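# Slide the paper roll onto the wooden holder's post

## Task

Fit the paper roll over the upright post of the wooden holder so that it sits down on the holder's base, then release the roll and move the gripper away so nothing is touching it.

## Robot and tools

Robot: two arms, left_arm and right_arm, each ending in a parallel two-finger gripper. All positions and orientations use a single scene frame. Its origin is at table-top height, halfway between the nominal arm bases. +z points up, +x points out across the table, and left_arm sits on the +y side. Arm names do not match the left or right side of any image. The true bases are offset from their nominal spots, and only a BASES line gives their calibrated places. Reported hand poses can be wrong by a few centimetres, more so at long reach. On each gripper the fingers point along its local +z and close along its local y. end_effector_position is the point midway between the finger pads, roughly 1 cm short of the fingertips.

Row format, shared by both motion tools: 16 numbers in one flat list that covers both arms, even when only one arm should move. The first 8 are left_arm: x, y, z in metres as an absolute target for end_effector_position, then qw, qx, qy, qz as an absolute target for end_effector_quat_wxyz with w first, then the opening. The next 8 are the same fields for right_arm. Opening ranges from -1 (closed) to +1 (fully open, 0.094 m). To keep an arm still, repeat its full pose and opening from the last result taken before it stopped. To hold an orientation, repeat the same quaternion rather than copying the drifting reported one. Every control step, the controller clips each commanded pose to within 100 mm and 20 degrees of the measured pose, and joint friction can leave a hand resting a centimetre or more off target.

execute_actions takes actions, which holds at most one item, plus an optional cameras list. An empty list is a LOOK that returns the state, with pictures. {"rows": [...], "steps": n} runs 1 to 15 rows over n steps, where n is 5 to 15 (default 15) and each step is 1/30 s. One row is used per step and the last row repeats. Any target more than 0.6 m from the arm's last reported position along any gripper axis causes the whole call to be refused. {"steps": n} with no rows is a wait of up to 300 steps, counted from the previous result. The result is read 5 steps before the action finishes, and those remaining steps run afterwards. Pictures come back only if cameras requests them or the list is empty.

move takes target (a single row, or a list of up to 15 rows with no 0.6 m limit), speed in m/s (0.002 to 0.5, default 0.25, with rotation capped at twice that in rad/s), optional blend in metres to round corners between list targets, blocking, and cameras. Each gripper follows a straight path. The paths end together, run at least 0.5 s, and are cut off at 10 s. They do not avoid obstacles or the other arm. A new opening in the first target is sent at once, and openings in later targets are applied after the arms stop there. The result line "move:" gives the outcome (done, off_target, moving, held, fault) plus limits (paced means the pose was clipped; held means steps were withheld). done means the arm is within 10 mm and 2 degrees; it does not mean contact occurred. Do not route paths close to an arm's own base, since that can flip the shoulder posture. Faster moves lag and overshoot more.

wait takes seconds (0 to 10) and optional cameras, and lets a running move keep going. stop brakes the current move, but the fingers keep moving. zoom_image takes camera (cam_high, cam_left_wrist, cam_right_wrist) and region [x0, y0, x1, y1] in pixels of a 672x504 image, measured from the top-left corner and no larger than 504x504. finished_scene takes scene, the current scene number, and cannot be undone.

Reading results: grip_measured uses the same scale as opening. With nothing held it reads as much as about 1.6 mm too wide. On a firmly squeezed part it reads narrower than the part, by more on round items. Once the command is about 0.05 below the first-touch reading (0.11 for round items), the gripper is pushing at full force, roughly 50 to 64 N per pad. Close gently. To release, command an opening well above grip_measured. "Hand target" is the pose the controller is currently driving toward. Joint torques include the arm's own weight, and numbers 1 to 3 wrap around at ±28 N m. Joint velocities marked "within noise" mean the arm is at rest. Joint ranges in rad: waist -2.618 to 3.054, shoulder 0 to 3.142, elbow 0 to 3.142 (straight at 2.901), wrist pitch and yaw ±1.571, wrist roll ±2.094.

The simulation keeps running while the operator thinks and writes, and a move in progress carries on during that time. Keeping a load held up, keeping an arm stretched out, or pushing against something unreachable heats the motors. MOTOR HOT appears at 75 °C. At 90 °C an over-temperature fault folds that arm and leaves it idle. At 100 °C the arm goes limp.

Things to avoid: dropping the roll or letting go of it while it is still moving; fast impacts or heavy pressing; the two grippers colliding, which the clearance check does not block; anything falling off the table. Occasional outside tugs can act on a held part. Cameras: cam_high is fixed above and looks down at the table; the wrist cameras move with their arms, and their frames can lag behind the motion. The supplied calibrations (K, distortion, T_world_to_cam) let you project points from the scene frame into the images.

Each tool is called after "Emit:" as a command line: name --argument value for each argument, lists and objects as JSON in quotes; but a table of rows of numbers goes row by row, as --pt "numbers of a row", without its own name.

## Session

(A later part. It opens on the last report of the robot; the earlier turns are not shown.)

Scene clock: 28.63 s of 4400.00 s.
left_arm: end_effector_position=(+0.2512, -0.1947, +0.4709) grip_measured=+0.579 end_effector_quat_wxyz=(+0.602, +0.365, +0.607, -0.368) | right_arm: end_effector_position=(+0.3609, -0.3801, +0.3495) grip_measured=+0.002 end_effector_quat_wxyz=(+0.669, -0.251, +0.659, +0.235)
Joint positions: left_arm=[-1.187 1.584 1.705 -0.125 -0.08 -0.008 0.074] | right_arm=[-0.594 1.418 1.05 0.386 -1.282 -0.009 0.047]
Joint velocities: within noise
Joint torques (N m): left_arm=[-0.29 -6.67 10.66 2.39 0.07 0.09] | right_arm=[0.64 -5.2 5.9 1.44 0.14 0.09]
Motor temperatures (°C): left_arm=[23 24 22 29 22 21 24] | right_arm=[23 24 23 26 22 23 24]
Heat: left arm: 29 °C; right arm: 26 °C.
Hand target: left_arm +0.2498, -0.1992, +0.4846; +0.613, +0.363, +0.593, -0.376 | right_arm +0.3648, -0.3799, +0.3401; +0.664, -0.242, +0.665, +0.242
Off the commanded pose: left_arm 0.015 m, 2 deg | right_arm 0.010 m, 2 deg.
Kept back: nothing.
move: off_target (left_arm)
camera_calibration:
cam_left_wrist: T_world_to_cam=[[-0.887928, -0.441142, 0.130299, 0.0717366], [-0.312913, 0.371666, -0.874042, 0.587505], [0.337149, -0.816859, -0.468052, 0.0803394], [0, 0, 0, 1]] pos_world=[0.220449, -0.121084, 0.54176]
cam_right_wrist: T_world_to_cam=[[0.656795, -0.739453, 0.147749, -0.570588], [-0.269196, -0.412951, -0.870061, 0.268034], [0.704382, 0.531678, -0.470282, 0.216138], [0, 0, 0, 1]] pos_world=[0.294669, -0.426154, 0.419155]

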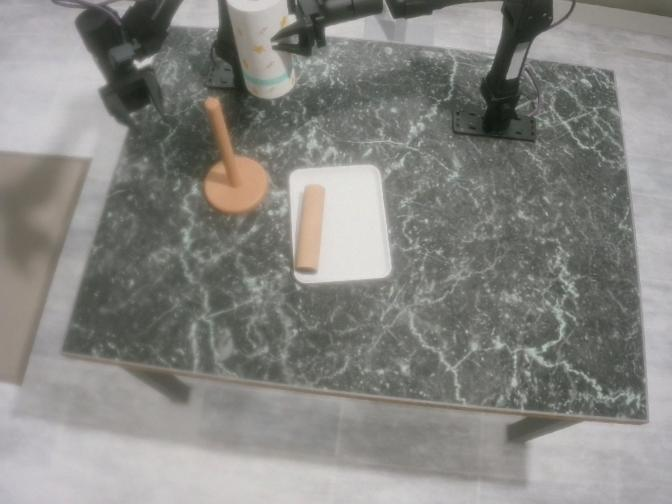

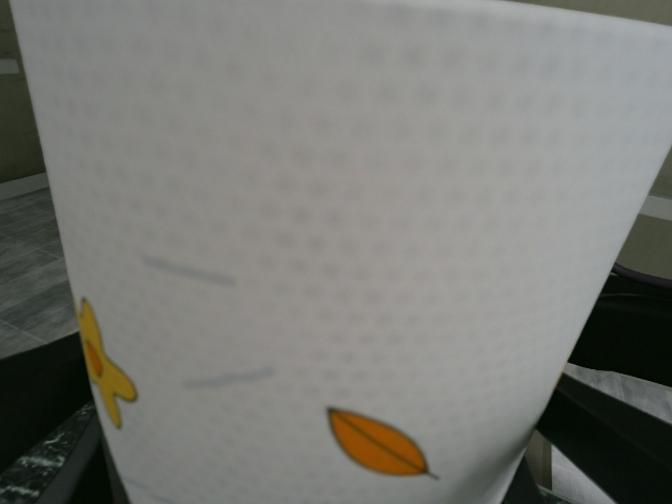

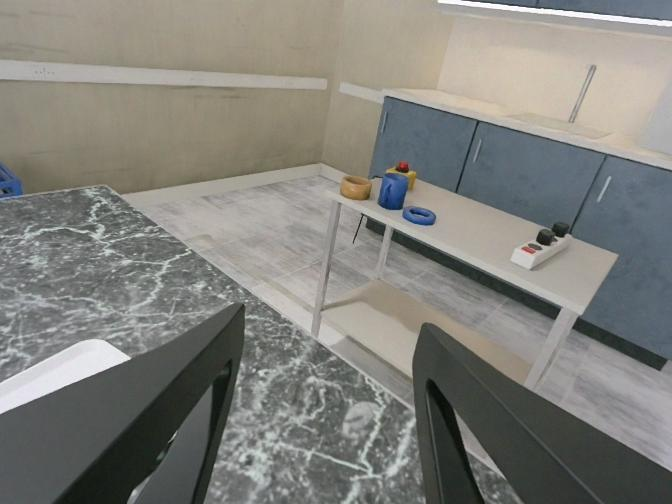

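Emit:
move --pt "0.25 -0.20 0.485 0.613 0.363 0.593 -0.376 0.45 0.32 -0.45 0.43 0.3697 -0.2391 0.8924 0.099 0" --pt "0.284 -0.279 0.487 0.613 0.363 0.593 -0.376 0.45 0.32 -0.45 0.43 0.3697 -0.2391 0.8924 0.099 0" --speed 0.15

Emit:
zoom_image --camera "cam_high" --region '[150, 0, 310, 230]'

Scene clock: 33.67 s of 4400.00 s.
left_arm: end_effector_position=(+0.2838, -0.2727, +0.4834) grip_measured=+0.579 end_effector_quat_wxyz=(+0.608, +0.361, +0.600, -0.373) | right_arm: end_effector_position=(+0.3235, -0.4492, +0.4244) grip_measured=+0.002 end_effector_quat_wxyz=(+0.467, -0.199, +0.861, +0.043)
Joint positions: left_arm=[-1.187 1.958 2.194 -0.217 -0.077 -0.008 0.074] | right_arm=[-0.68 1.763 2.445 -1.57 -0.763 -0.839 0.047]
Joint velocities: within noise
Joint torques (N m): left_arm=[-0.23 -9.52 10.19 2.25 0.06 0.08] | right_arm=[-0.57 -7.35 7.08 1.09 -0.36 0.11]
Motor temperatures (°C): left_arm=[23 25 22 30 22 21 25] | right_arm=[23 24 24 26 22 23 24]
Heat: left arm: 30 °C; right arm: 26 °C.
Hand target: left_arm +0.2839, -0.2786, +0.4866; +0.613, +0.363, +0.593, -0.376 | right_arm +0.3201, -0.4497, +0.4294; +0.470, -0.195, +0.860, +0.040
Off the commanded pose: left_arm 0.007 m, 1 deg | right_arm 0.007 m, 14 deg.
joint sent to its limit (right arm) — joint 4 (wrist pitch), lower limit.
Kept back: nothing.
move: off_target (right_arm)
camera_calibration:
cam_left_wrist: T_world_to_cam=[[-0.890422, -0.435718, 0.13152, 0.0662302], [-0.304038, 0.354407, -0.884283, 0.635424], [0.338687, -0.827372, -0.448047, -0.00146473], [0, 0, 0, 1]] pos_world=[0.252662, -0.197553, 0.552528]
cam_right_wrist: T_world_to_cam=[[0.45944, -0.866135, 0.196787, -0.622094], [-0.751215, -0.497133, -0.434207, 0.227765], [0.473911, 0.0516624, -0.879056, 0.346852], [0, 0, 0, 1]] pos_world=[0.292539, -0.443507, 0.52622]

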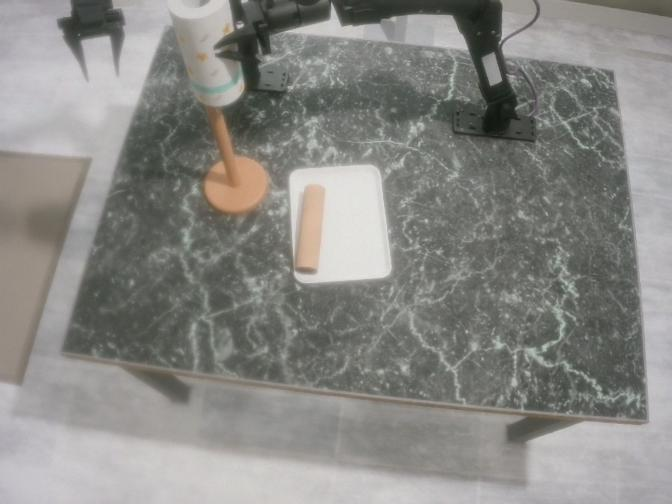

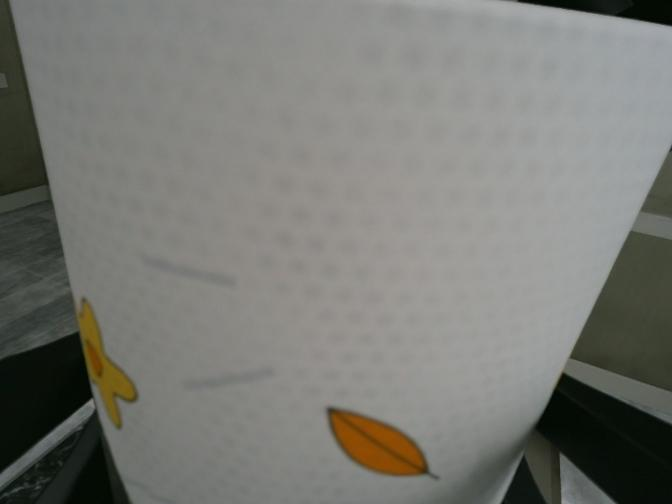

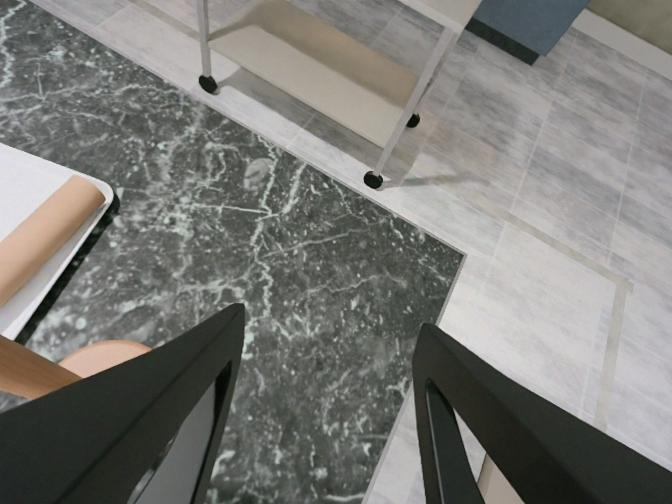

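Scaled by 2.191 from the camera's 672x504 image, which has a finer 960x720 frame.

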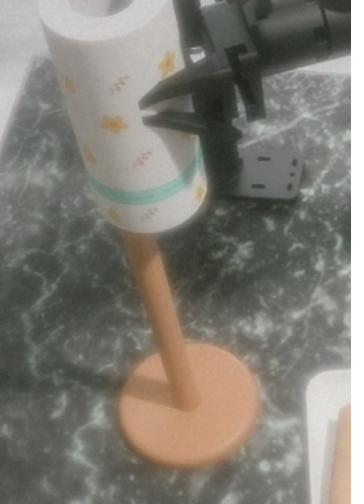

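Emit:
move --target '[0.284,-0.279,0.487,0.613,0.363,0.593,-0.376,0.45,0.30,-0.48,0.40,0.138,-0.600,0.781,0.106,0]' --speed 0.3 --cameras '["cam_high","cam_right_wrist"]'

Scene clock: 37.13 s of 4400.00 s.
left_arm: end_effector_position=(+0.2838, -0.2727, +0.4831) grip_measured=+0.579 end_effector_quat_wxyz=(+0.608, +0.361, +0.601, -0.373) | right_arm: end_effector_position=(+0.3092, -0.4903, +0.3856) grip_measured=+0.002 end_effector_quat_wxyz=(+0.337, -0.489, +0.785, -0.173)
Joint positions: left_arm=[-1.187 1.958 2.194 -0.219 -0.077 -0.008 0.074] | right_arm=[-0.692 1.744 2.364 -1.571 -0.505 -1.628 0.047]
Joint velocities: within noise
Joint torques (N m): left_arm=[-0.2 -9.59 10.24 2.27 0.05 0.06] | right_arm=[0.59 -11.17 5.86 1.07 -0.27 0.01]
Motor temperatures (°C): left_arm=[23 25 23 31 22 21 25] | right_arm=[23 24 24 26 22 23 24]
Heat: left arm: 31 °C; right arm: 26 °C.
Hand target: left_arm +0.2839, -0.2786, +0.4866; +0.613, +0.363, +0.593, -0.376 | right_arm +0.3001, -0.4799, +0.3990; +0.341, -0.495, +0.776, -0.189
Off the commanded pose: left_arm 0.007 m, 1 deg | right_arm 0.020 m, 42 deg; orientation clipped.
joint sent to its limit (right arm) — joint 4 (wrist pitch), lower limit.
Kept back: nothing.
move: off_target (right_arm); limits=paced
camera_calibration:
cam_right_wrist: T_world_to_cam=[[0.699967, -0.347964, 0.623673, -0.628344], [-0.51141, -0.853773, 0.0976284, -0.274376], [0.498504, -0.387289, -0.775565, 0.058897], [0, 0, 0, 1]] pos_world=[0.270141, -0.430086, 0.464347]
Images, in order (width x height): cam_high 672x504, cam_right_wrist 672x504.

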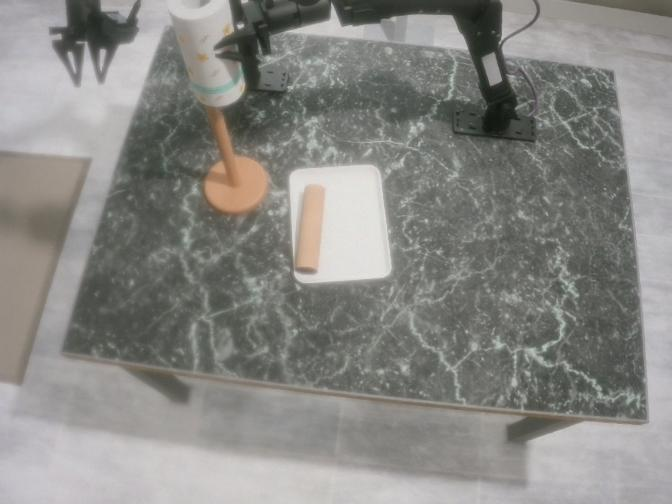

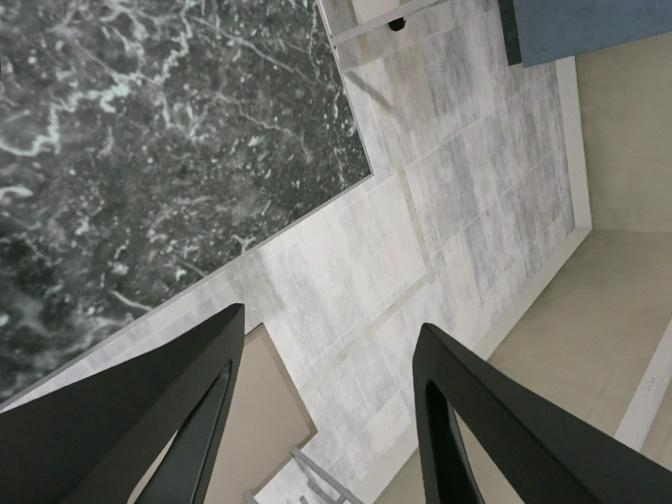

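Emit:
move --pt "0.282 -0.301 0.487 0.613 0.363 0.593 -0.376 0.45 0.32 -0.45 0.36 0.674 -0.213 0.674 0.213 0" --pt "0.282 -0.301 0.487 0.613 0.363 0.593 -0.376 0.45 0.32 -0.42 0.35 0.326 0.326 0.627 0.627 0" --speed 0.3 --cameras '["cam_high","cam_right_wrist"]'

Emit:
zoom_image --camera "cam_high" --region '[150, 0, 310, 230]'

Scene clock: 45.23 s of 4400.00 s.
left_arm: end_effector_position=(+0.2816, -0.2928, +0.4872) grip_measured=+0.579 end_effector_quat_wxyz=(+0.608, +0.362, +0.598, -0.377) | right_arm: end_effector_position=(+0.3234, -0.4268, +0.3415) grip_measured=+0.002 end_effector_quat_wxyz=(+0.309, +0.341, +0.627, +0.629)
Joint positions: left_arm=[-1.207 2.067 2.372 -0.281 -0.089 -0.008 0.074] | right_arm=[-0.786 1.358 1.021 0.234 -1.389 1.51 0.047]
Joint velocities: left_arm=[within noise] | right_arm=[0.007 -0.007 -0.051 0.242 0.007 0.168 0.002]
Joint torques (N m): left_arm=[-0.62 -9.77 10.15 2.29 -0.07 0.08] | right_arm=[0.69 -9.07 5.93 1.47 0.05 0.03]
Motor temperatures (°C): left_arm=[23 26 23 32 22 21 25] | right_arm=[23 25 23 26 23 23 24]
Heat: left arm: 32 °C; right arm: 26 °C.
Hand target: left_arm +0.2817, -0.3006, +0.4864; +0.613, +0.363, +0.593, -0.376 | right_arm +0.3198, -0.4200, +0.3500; +0.325, +0.327, +0.630, +0.625
Off the commanded pose: left_arm 0.008 m, 1 deg | right_arm 0.011 m, 3 deg.
Kept back: nothing.
move: off_target (right_arm)
camera_calibration:
cam_right_wrist: T_world_to_cam=[[0.0521399, -0.0622924, -0.996695, 0.29606], [-0.896296, 0.437203, -0.0742125, 0.525599], [0.440381, 0.897203, -0.0330367, 0.355657], [0, 0, 0, 1]] pos_world=[0.299032, -0.530448, 0.345837]
Images, in order (width x height): cam_high 672x504, cam_right_wrist 672x504.

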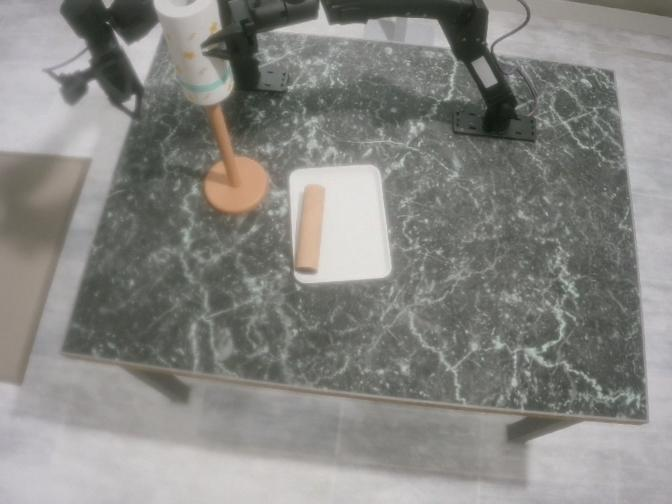

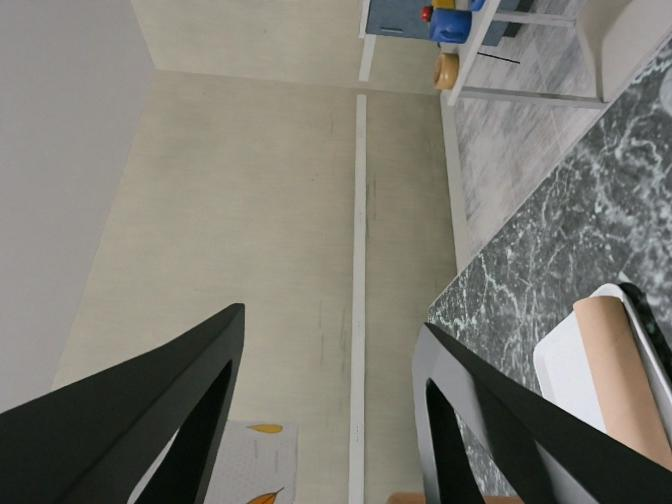

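Scaled by 2.191 from the camera's 672x504 image, which has a finer 960x720 frame.

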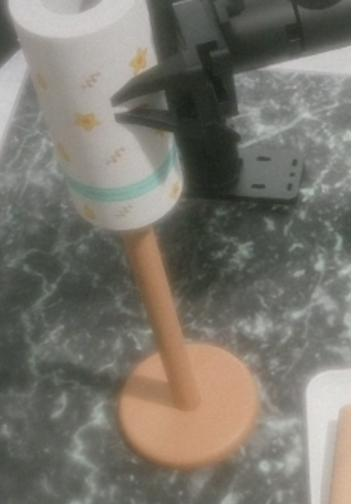

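Emit:
move --pt "0.273 -0.301 0.487 0.613 0.363 0.593 -0.376 0.45 0.32 -0.42 0.35 0.326 0.326 0.627 0.627 0" --pt "0.273 -0.301 0.435 0.613 0.363 0.593 -0.376 0.45 0.32 -0.42 0.35 0.326 0.326 0.627 0.627 0" --speed 0.07

Emit:
zoom_image --camera "cam_high" --region '[150, 0, 310, 230]'

Emit:
zoom_image --camera "cam_right_wrist" --region '[200, 300, 504, 504]'

Scene clock: 47.90 s of 4400.00 s.
left_arm: end_effector_position=(+0.2756, -0.3067, +0.4392) grip_measured=+0.579 end_effector_quat_wxyz=(+0.618, +0.357, +0.586, -0.383) | right_arm: end_effector_position=(+0.3236, -0.4268, +0.3439) grip_measured=+0.002 end_effector_quat_wxyz=(+0.313, +0.337, +0.625, +0.631)
Joint positions: left_arm=[-1.23 1.996 2.02 0.035 -0.111 -0.001 0.074] | right_arm=[-0.786 1.358 1.006 0.309 -1.388 1.562 0.047]
Joint velocities: within noise
Joint torques (N m): left_arm=[-0.14 -14.41 5.18 1.93 -0.03 0.02] | right_arm=[0.69 -8.99 5.89 1.45 0.1 0.03]
Motor temperatures (°C): left_arm=[23 27 23 32 22 21 25] | right_arm=[23 25 23 26 22 23 24]
Heat: left arm: 32 °C; right arm: 26 °C.
Hand target: left_arm +0.2732, -0.3013, +0.4350; +0.613, +0.363, +0.593, -0.376 | right_arm +0.3200, -0.4200, +0.3500; +0.326, +0.326, +0.628, +0.627
Off the commanded pose: left_arm 0.007 m, 1 deg | right_arm 0.010 m, 2 deg.
Kept back: nothing.
move: done
camera_calibration:
cam_left_wrist: T_world_to_cam=[[-0.896782, -0.423354, 0.128659, 0.0567293], [-0.283621, 0.326811, -0.901529, 0.599317], [0.339618, -0.844965, -0.41315, -0.0675559], [0, 0, 0, 1]] pos_world=[0.243796, -0.228929, 0.505092]
cam_right_wrist: T_world_to_cam=[[0.0648744, -0.0618831, -0.995973, 0.294329], [-0.894801, 0.4382, -0.0855112, 0.529782], [0.441727, 0.896745, -0.0269451, 0.352967], [0, 0, 0, 1]] pos_world=[0.29904, -0.530458, 0.347956]

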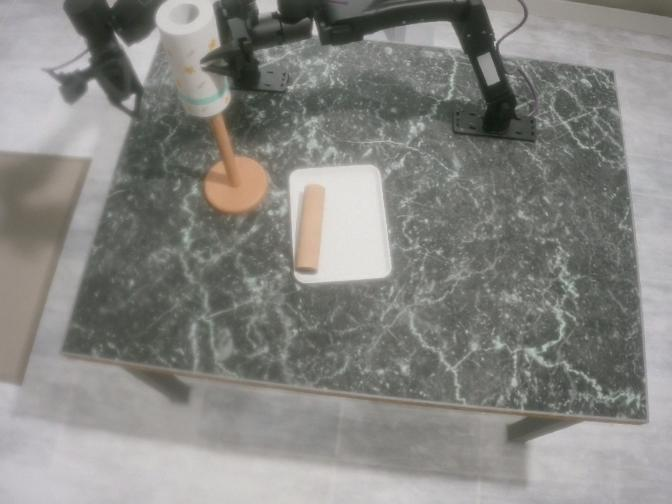

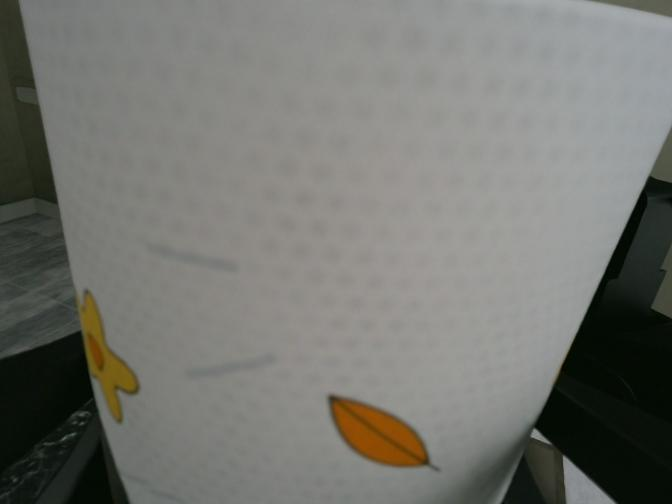

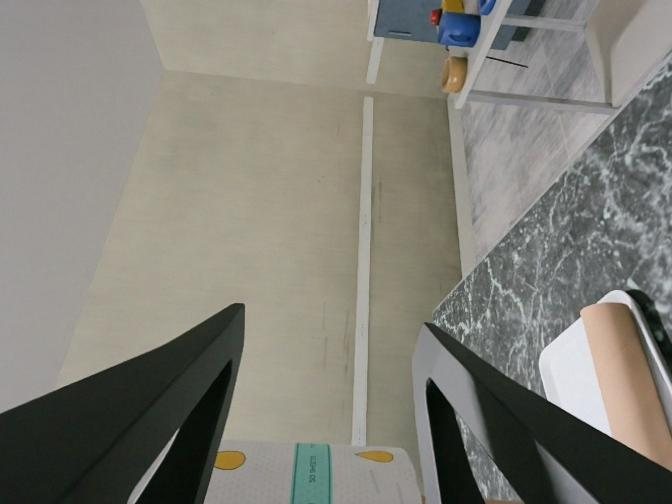

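Scaled by 2.191 from the camera's 672x504 image, which has a finer 960x720 frame.

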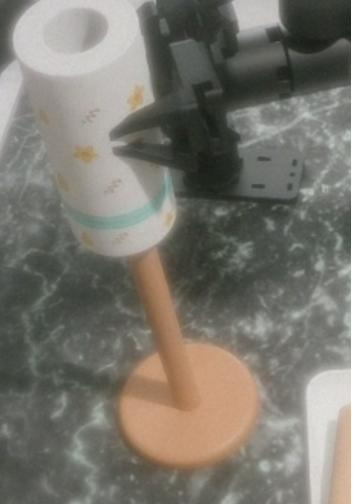

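Scaled by 1.658 from the camera's 672x504 image, which has a finer 960x720 frame.

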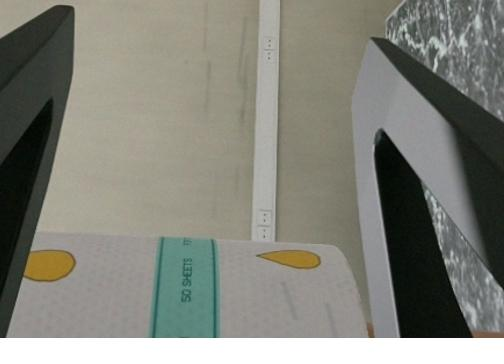

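Emit:
move --target '[0.275,-0.285,0.445,0.613,0.363,0.593,-0.376,0.45,0.32,-0.42,0.35,0.326,0.326,0.627,0.627,0]' --speed 0.07

Emit:
zoom_image --camera "cam_high" --region '[150, 0, 310, 230]'

Emit:
zoom_image --camera "cam_right_wrist" --region '[200, 300, 504, 504]'

Scene clock: 49.47 s of 4400.00 s.
left_arm: end_effector_position=(+0.2796, -0.2996, +0.4228) grip_measured=+0.579 end_effector_quat_wxyz=(+0.602, +0.370, +0.605, -0.368) | right_arm: end_effector_position=(+0.3236, -0.4268, +0.3441) grip_measured=+0.002 end_effector_quat_wxyz=(+0.313, +0.337, +0.625, +0.631)
Joint positions: left_arm=[-1.218 1.97 1.979 -0.014 -0.103 -0.001 0.074] | right_arm=[-0.786 1.358 1.006 0.31 -1.388 1.563 0.047]
Joint velocities: within noise
Joint torques (N m): left_arm=[0.29 -16.14 6.13 2.28 0.04 0.02] | right_arm=[0.7 -8.98 5.91 1.47 0.1 0.04]
Motor temperatures (°C): left_arm=[23 27 23 32 22 21 25] | right_arm=[23 25 23 26 22 23 24]
Heat: left arm: 32 °C; right arm: 26 °C.
Hand target: left_arm +0.2753, -0.2858, +0.4450; +0.613, +0.363, +0.593, -0.376 | right_arm +0.3200, -0.4200, +0.3500; +0.326, +0.326, +0.628, +0.627
Off the commanded pose: left_arm 0.027 m, 2 deg | right_arm 0.010 m, 2 deg.
Kept back: nothing.
move: off_target (left_arm)
camera_calibration:
cam_left_wrist: T_world_to_cam=[[-0.892203, -0.43459, 0.122908, 0.0632242], [-0.304696, 0.378331, -0.874086, 0.593087], [0.333369, -0.817311, -0.469965, -0.0357154], [0, 0, 0, 1]] pos_world=[0.249027, -0.226097, 0.493854]
cam_right_wrist: T_world_to_cam=[[0.0652513, -0.0620589, -0.995937, 0.294236], [-0.894766, 0.43819, -0.0859273, 0.529925], [0.441742, 0.896738, -0.0269357, 0.35296], [0, 0, 0, 1]] pos_world=[0.299042, -0.53046, 0.348083]

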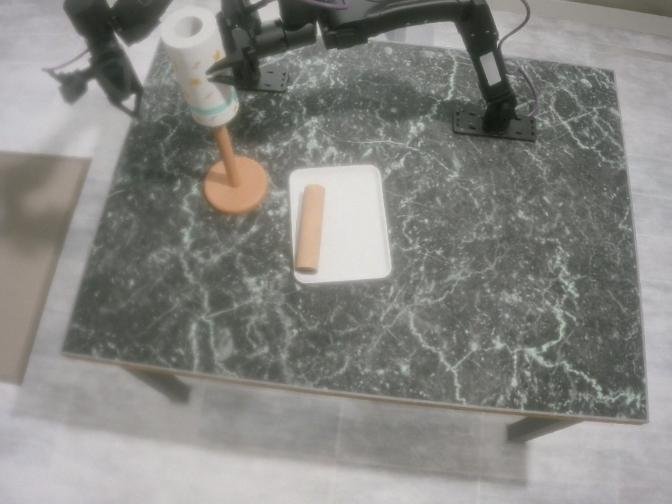

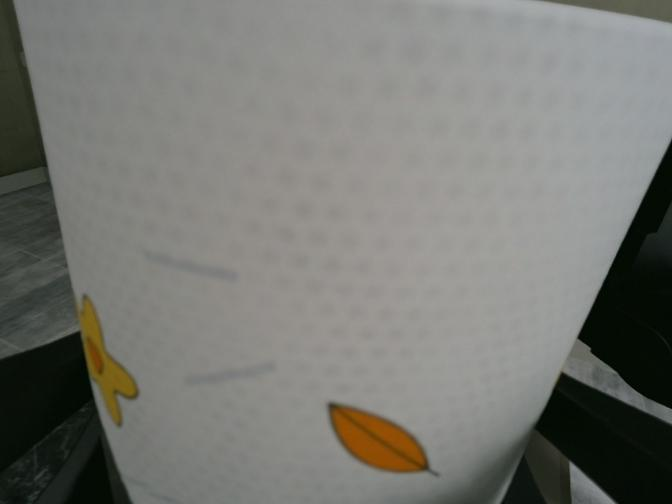

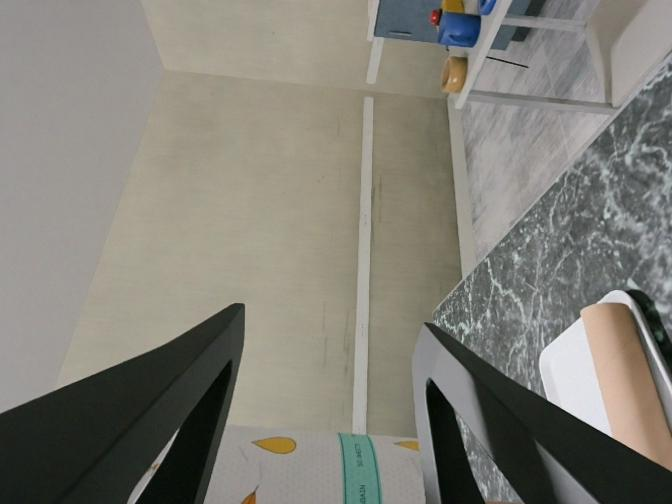

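Scaled by 2.191 from the camera's 672x504 image, which has a finer 960x720 frame.

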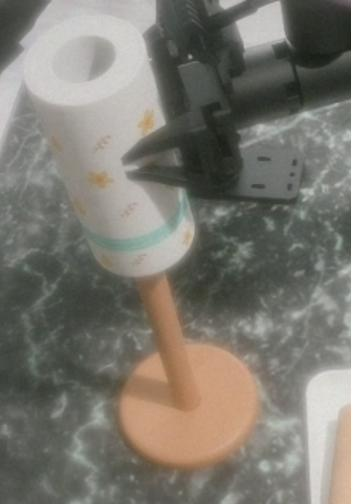

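Scaled by 1.658 from the camera's 672x504 image, which has a finer 960x720 frame.

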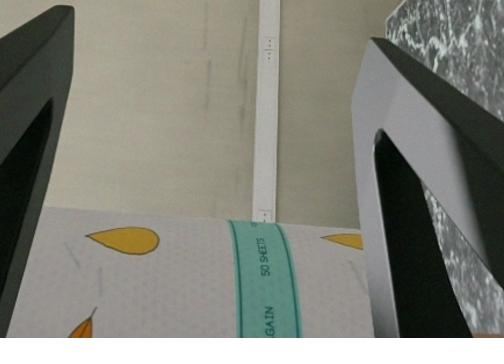

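Emit:
move --target '[0.275,-0.278,0.40,0.613,0.363,0.593,-0.376,0.45,0.32,-0.42,0.35,0.326,0.326,0.627,0.627,0]' --speed 0.06

Emit:
zoom_image --camera "cam_high" --region '[150, 0, 310, 230]'

Scene clock: 50.93 s of 4400.00 s.
left_arm: end_effector_position=(+0.2793, -0.2942, +0.3706) grip_measured=+0.579 end_effector_quat_wxyz=(+0.596, +0.374, +0.610, -0.364) | right_arm: end_effector_position=(+0.3236, -0.4268, +0.3441) grip_measured=+0.002 end_effector_quat_wxyz=(+0.313, +0.337, +0.625, +0.631)
Joint positions: left_arm=[-1.214 1.918 1.717 0.177 -0.098 -0.001 0.074] | right_arm=[-0.786 1.358 1.006 0.31 -1.388 1.563 0.047]
Joint velocities: within noise
Joint torques (N m): left_arm=[0.46 -16.66 6.16 2.35 0.07 0.01] | right_arm=[0.68 -8.98 5.89 1.48 0.1 0.02]
Motor temperatures (°C): left_arm=[23 28 23 32 22 21 25] | right_arm=[23 25 23 26 22 23 24]
Heat: left arm: 32 °C; right arm: 26 °C.
Hand target: left_arm +0.2754, -0.2791, +0.3997; +0.613, +0.363, +0.593, -0.376 | right_arm +0.3200, -0.4200, +0.3500; +0.326, +0.326, +0.628, +0.627
Off the commanded pose: left_arm 0.034 m, 3 deg | right_arm 0.010 m, 2 deg.
Kept back: nothing.
move: off_target (left_arm)
camera_calibration:
cam_left_wrist: T_world_to_cam=[[-0.891659, -0.436119, 0.121426, 0.0716686], [-0.310633, 0.394292, -0.864893, 0.548248], [0.329319, -0.808909, -0.487048, -0.0458255], [0, 0, 0, 1]] pos_world=[0.249299, -0.221983, 0.443154]
cam_right_wrist: T_world_to_cam=[[0.0650316, -0.061749, -0.995971, 0.294451], [-0.894784, 0.438219, -0.0855937, 0.529828], [0.441739, 0.896745, -0.0267539, 0.352902], [0, 0, 0, 1]] pos_world=[0.299042, -0.530462, 0.348056]

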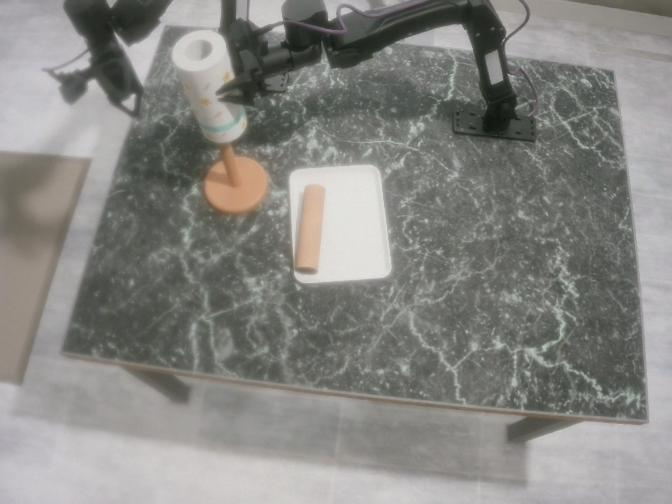

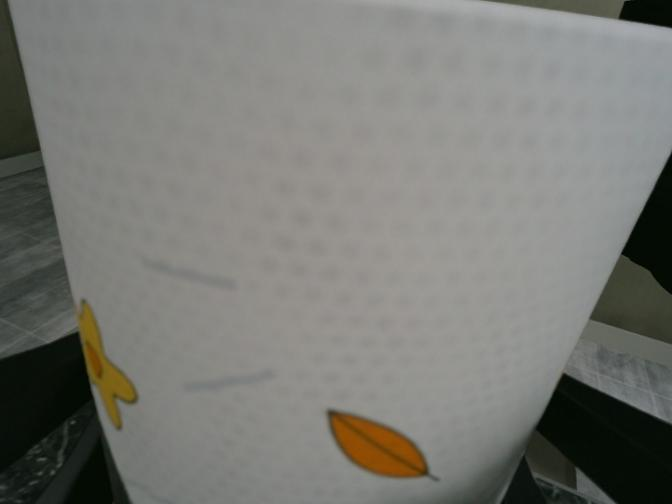

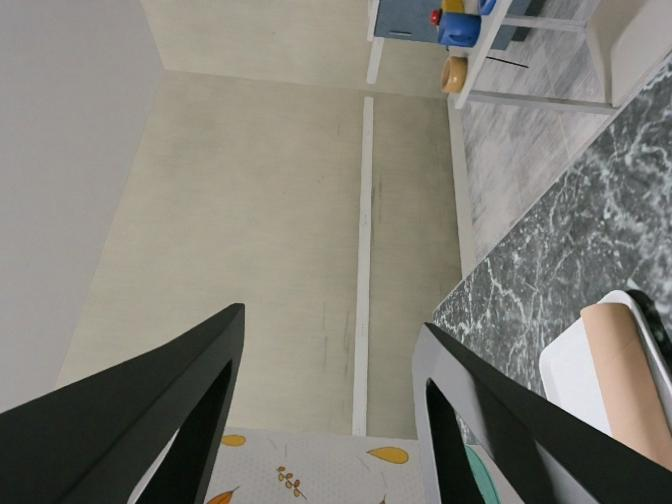

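Scaled by 2.191 from the camera's 672x504 image, which has a finer 960x720 frame.

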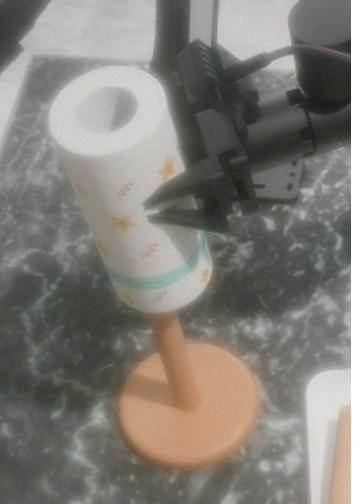

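Emit:
move --target '[0.275,-0.275,0.33,0.623,0.356,0.581,-0.382,0.45,0.32,-0.42,0.35,0.326,0.326,0.627,0.627,0]' --speed 0.07

Emit:
zoom_image --camera "cam_high" --region '[150, 0, 310, 230]'

Scene clock: 52.43 s of 4400.00 s.
left_arm: end_effector_position=(+0.2764, -0.2850, +0.3114) grip_measured=+0.579 end_effector_quat_wxyz=(+0.611, +0.363, +0.595, -0.375) | right_arm: end_effector_position=(+0.3236, -0.4268, +0.3441) grip_measured=+0.002 end_effector_quat_wxyz=(+0.313, +0.337, +0.625, +0.631)
Joint positions: left_arm=[-1.211 1.911 1.419 0.52 -0.094 -0.001 0.074] | right_arm=[-0.786 1.358 1.006 0.31 -1.388 1.563 0.047]
Joint velocities: within noise
Joint torques (N m): left_arm=[0.53 -14.72 5.94 2.4 0.09 0.04] | right_arm=[0.68 -8.99 5.87 1.48 0.09 0.04]
Motor temperatures (°C): left_arm=[23 28 23 32 22 21 25] | right_arm=[23 25 23 26 22 23 24]
Heat: left arm: 32 °C; right arm: 26 °C.
Hand target: left_arm +0.2751, -0.2756, +0.3297; +0.623, +0.356, +0.582, -0.382 | right_arm +0.3200, -0.4200, +0.3500; +0.326, +0.326, +0.628, +0.627
Off the commanded pose: left_arm 0.021 m, 2 deg | right_arm 0.010 m, 2 deg.
Kept back: nothing.
move: off_target (left_arm)
camera_calibration:
cam_left_wrist: T_world_to_cam=[[-0.894692, -0.42876, 0.125263, 0.0820369], [-0.293195, 0.352133, -0.888841, 0.483195], [0.33699, -0.831966, -0.440761, -0.0892866], [0, 0, 0, 1]] pos_world=[0.245157, -0.209258, 0.379854]
cam_right_wrist: T_world_to_cam=[[0.0650316, -0.061749, -0.995971, 0.294451], [-0.894784, 0.438219, -0.0855937, 0.529828], [0.441739, 0.896745, -0.0267539, 0.352902], [0, 0, 0, 1]] pos_world=[0.299042, -0.530462, 0.348056]

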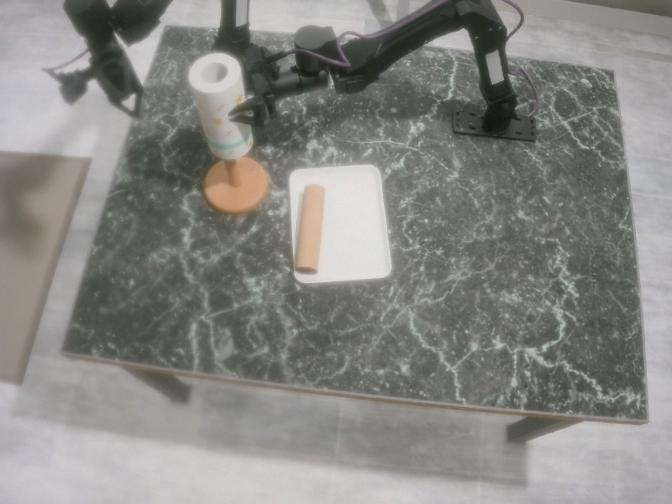

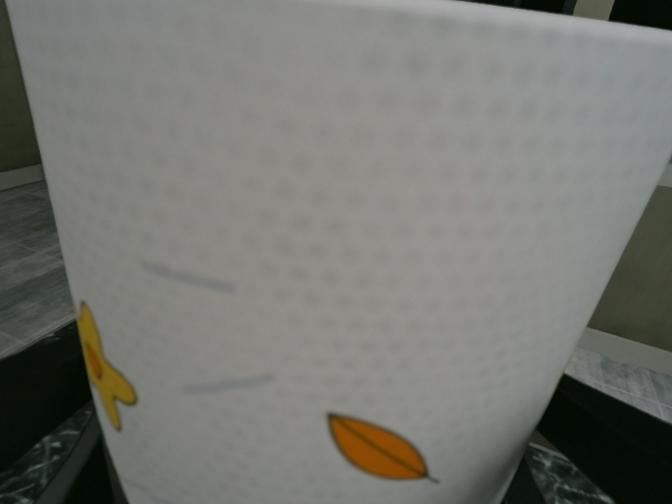

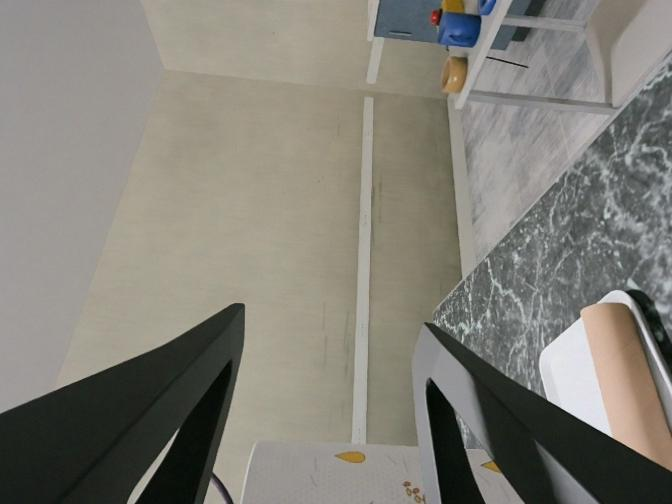

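Scaled by 2.191 from the camera's 672x504 image, which has a finer 960x720 frame.

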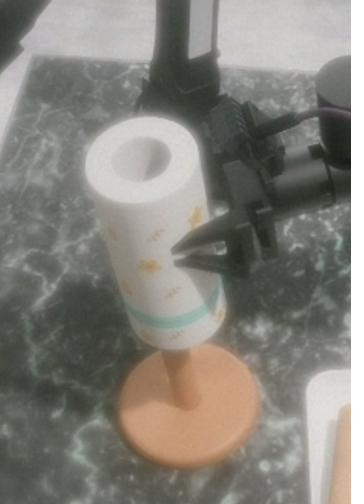

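Emit:
move --target '[0.277,-0.278,0.26,0.623,0.356,0.581,-0.382,0.45,0.32,-0.42,0.35,0.326,0.326,0.627,0.627,0]' --speed 0.07

Emit:
zoom_image --camera "cam_high" --region '[150, 0, 310, 230]'

Scene clock: 54.03 s of 4400.00 s.
left_arm: end_effector_position=(+0.2728, -0.2771, +0.2759) grip_measured=+0.579 end_effector_quat_wxyz=(+0.625, +0.352, +0.579, -0.387) | right_arm: end_effector_position=(+0.3236, -0.4268, +0.3441) grip_measured=+0.002 end_effector_quat_wxyz=(+0.313, +0.337, +0.625, +0.631)
Joint positions: left_arm=[-1.211 1.946 1.261 0.766 -0.092 -0.001 0.074] | right_arm=[-0.786 1.358 1.006 0.31 -1.388 1.563 0.047]
Joint velocities: within noise
Joint torques (N m): left_arm=[0.66 -9.5 5.91 2.54 0.06 0.04] | right_arm=[0.7 -8.96 5.89 1.46 0.11 0.03]
Motor temperatures (°C): left_arm=[23 28 23 32 22 21 25] | right_arm=[23 25 23 26 22 23 24]
Heat: left arm: 32 °C; right arm: 26 °C.
Hand target: left_arm +0.2767, -0.2777, +0.2602; +0.623, +0.356, +0.582, -0.382 | right_arm +0.3200, -0.4200, +0.3500; +0.326, +0.326, +0.628, +0.627
Off the commanded pose: left_arm 0.016 m, 1 deg | right_arm 0.010 m, 2 deg.
Kept back: nothing.
move: off_target (left_arm)
camera_calibration:
cam_left_wrist: T_world_to_cam=[[-0.898179, -0.420415, 0.128553, 0.0890272], [-0.274601, 0.308146, -0.910846, 0.43664], [0.343321, -0.853403, -0.392216, -0.118264], [0, 0, 0, 1]] pos_world=[0.240467, -0.198048, 0.339882]
cam_right_wrist: T_world_to_cam=[[0.0653037, -0.0620142, -0.995937, 0.294277], [-0.89476, 0.438196, -0.0859548, 0.52994], [0.441746, 0.896738, -0.026872, 0.352939], [0, 0, 0, 1]] pos_world=[0.299042, -0.530462, 0.348116]

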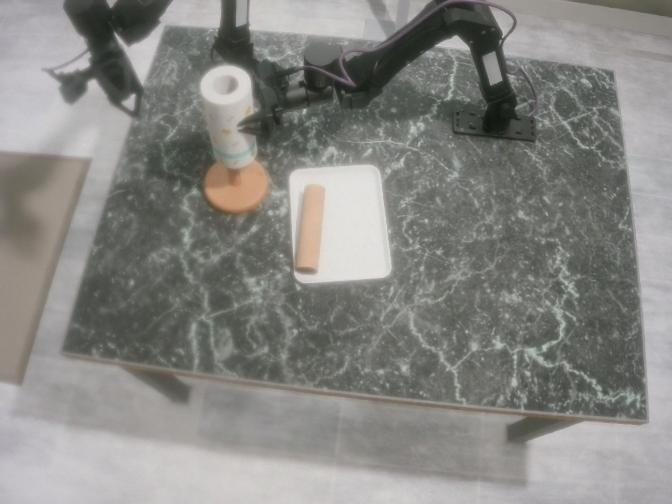

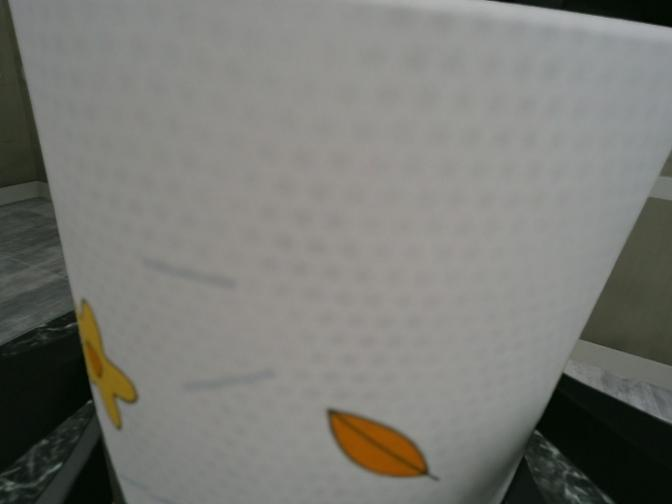

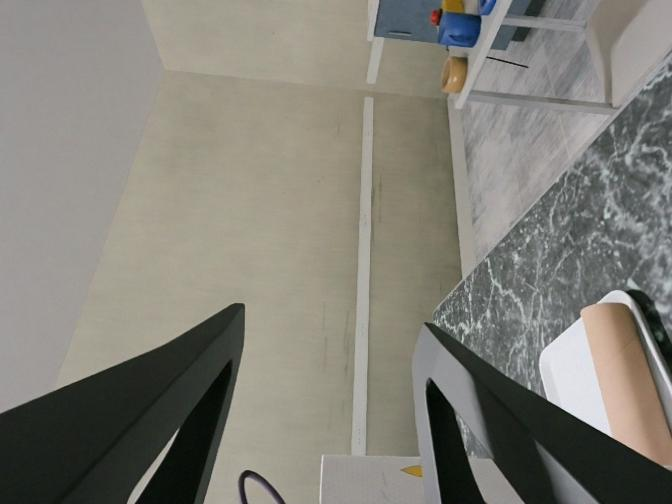

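Scaled by 2.191 from the camera's 672x504 image, which has a finer 960x720 frame.

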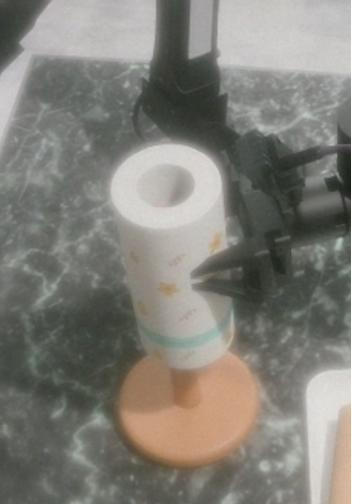

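Emit:
move --pt "0.277 -0.288 0.255 0.613 0.363 0.593 -0.376 0.45 0.32 -0.42 0.35 0.326 0.326 0.627 0.627 0" --pt "0.277 -0.288 0.22 0.613 0.363 0.593 -0.376 0.45 0.32 -0.42 0.35 0.326 0.326 0.627 0.627 0" --speed 0.06

Emit:
zoom_image --camera "cam_high" --region '[150, 0, 310, 230]'

Scene clock: 55.67 s of 4400.00 s.
left_arm: end_effector_position=(+0.2766, -0.2865, +0.2403) grip_measured=+0.579 end_effector_quat_wxyz=(+0.617, +0.358, +0.587, -0.381) | right_arm: end_effector_position=(+0.3237, -0.4269, +0.3441) grip_measured=+0.002 end_effector_quat_wxyz=(+0.313, +0.337, +0.625, +0.631)
Joint positions: left_arm=[-1.211 2.029 1.256 0.828 -0.092 -0.001 0.074] | right_arm=[-0.786 1.358 1.006 0.31 -1.388 1.563 0.047]
Joint velocities: within noise
Joint torques (N m): left_arm=[-0.13 -9.68 5.53 2.52 -0.03 0] | right_arm=[0.7 -8.92 5.86 1.47 0.1 0.02]
Motor temperatures (°C): left_arm=[23 28 23 32 22 21 25] | right_arm=[23 25 23 26 22 23 24]
Heat: left arm: 32 °C; right arm: 26 °C.
Hand target: left_arm +0.2767, -0.2876, +0.2202; +0.613, +0.363, +0.593, -0.376 | right_arm +0.3200, -0.4200, +0.3500; +0.326, +0.326, +0.628, +0.627
Off the commanded pose: left_arm 0.020 m, 1 deg | right_arm 0.010 m, 2 deg.
Kept back: nothing.
move: off_target (left_arm)
camera_calibration:
cam_left_wrist: T_world_to_cam=[[-0.896885, -0.423676, 0.126874, 0.0921168], [-0.283776, 0.331259, -0.899855, 0.414637], [0.339219, -0.843069, -0.41733, -0.131429], [0, 0, 0, 1]] pos_world=[0.244865, -0.209128, 0.306576]
cam_right_wrist: T_world_to_cam=[[0.0652688, -0.0620505, -0.995937, 0.294264], [-0.894594, 0.438536, -0.0859498, 0.530089], [0.442088, 0.896569, -0.0268873, 0.352794], [0, 0, 0, 1]] pos_world=[0.299042, -0.530508, 0.348115]

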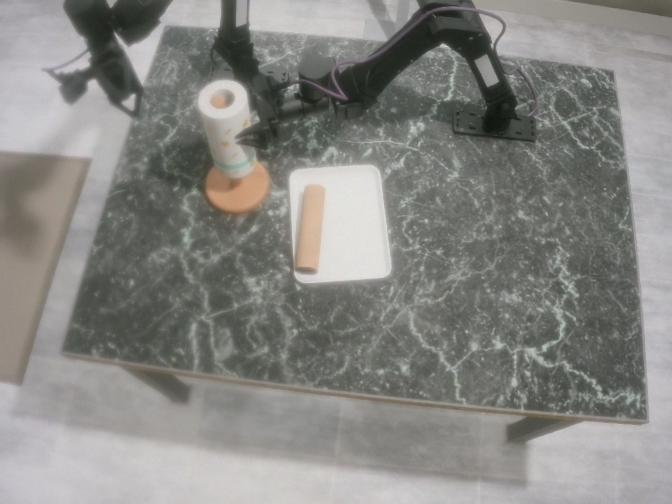

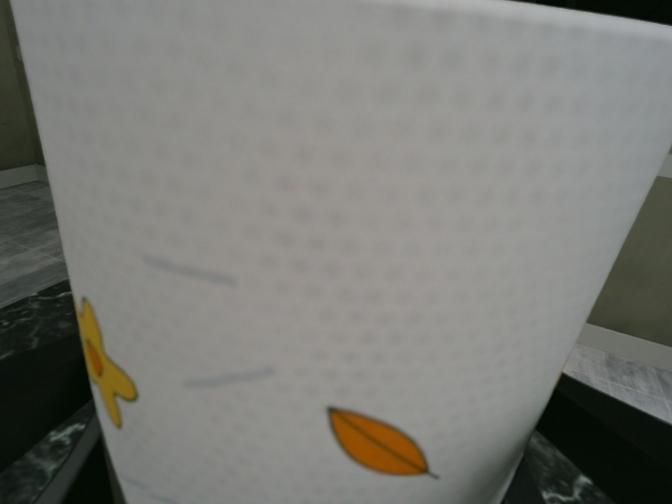

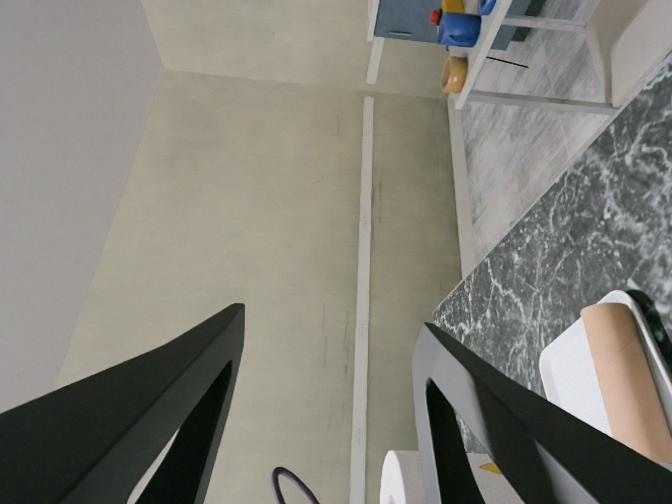

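Scaled by 2.191 from the camera's 672x504 image, which has a finer 960x720 frame.

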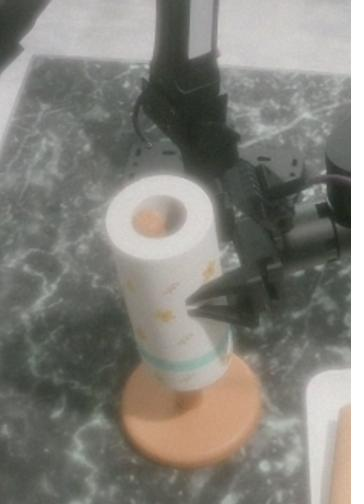

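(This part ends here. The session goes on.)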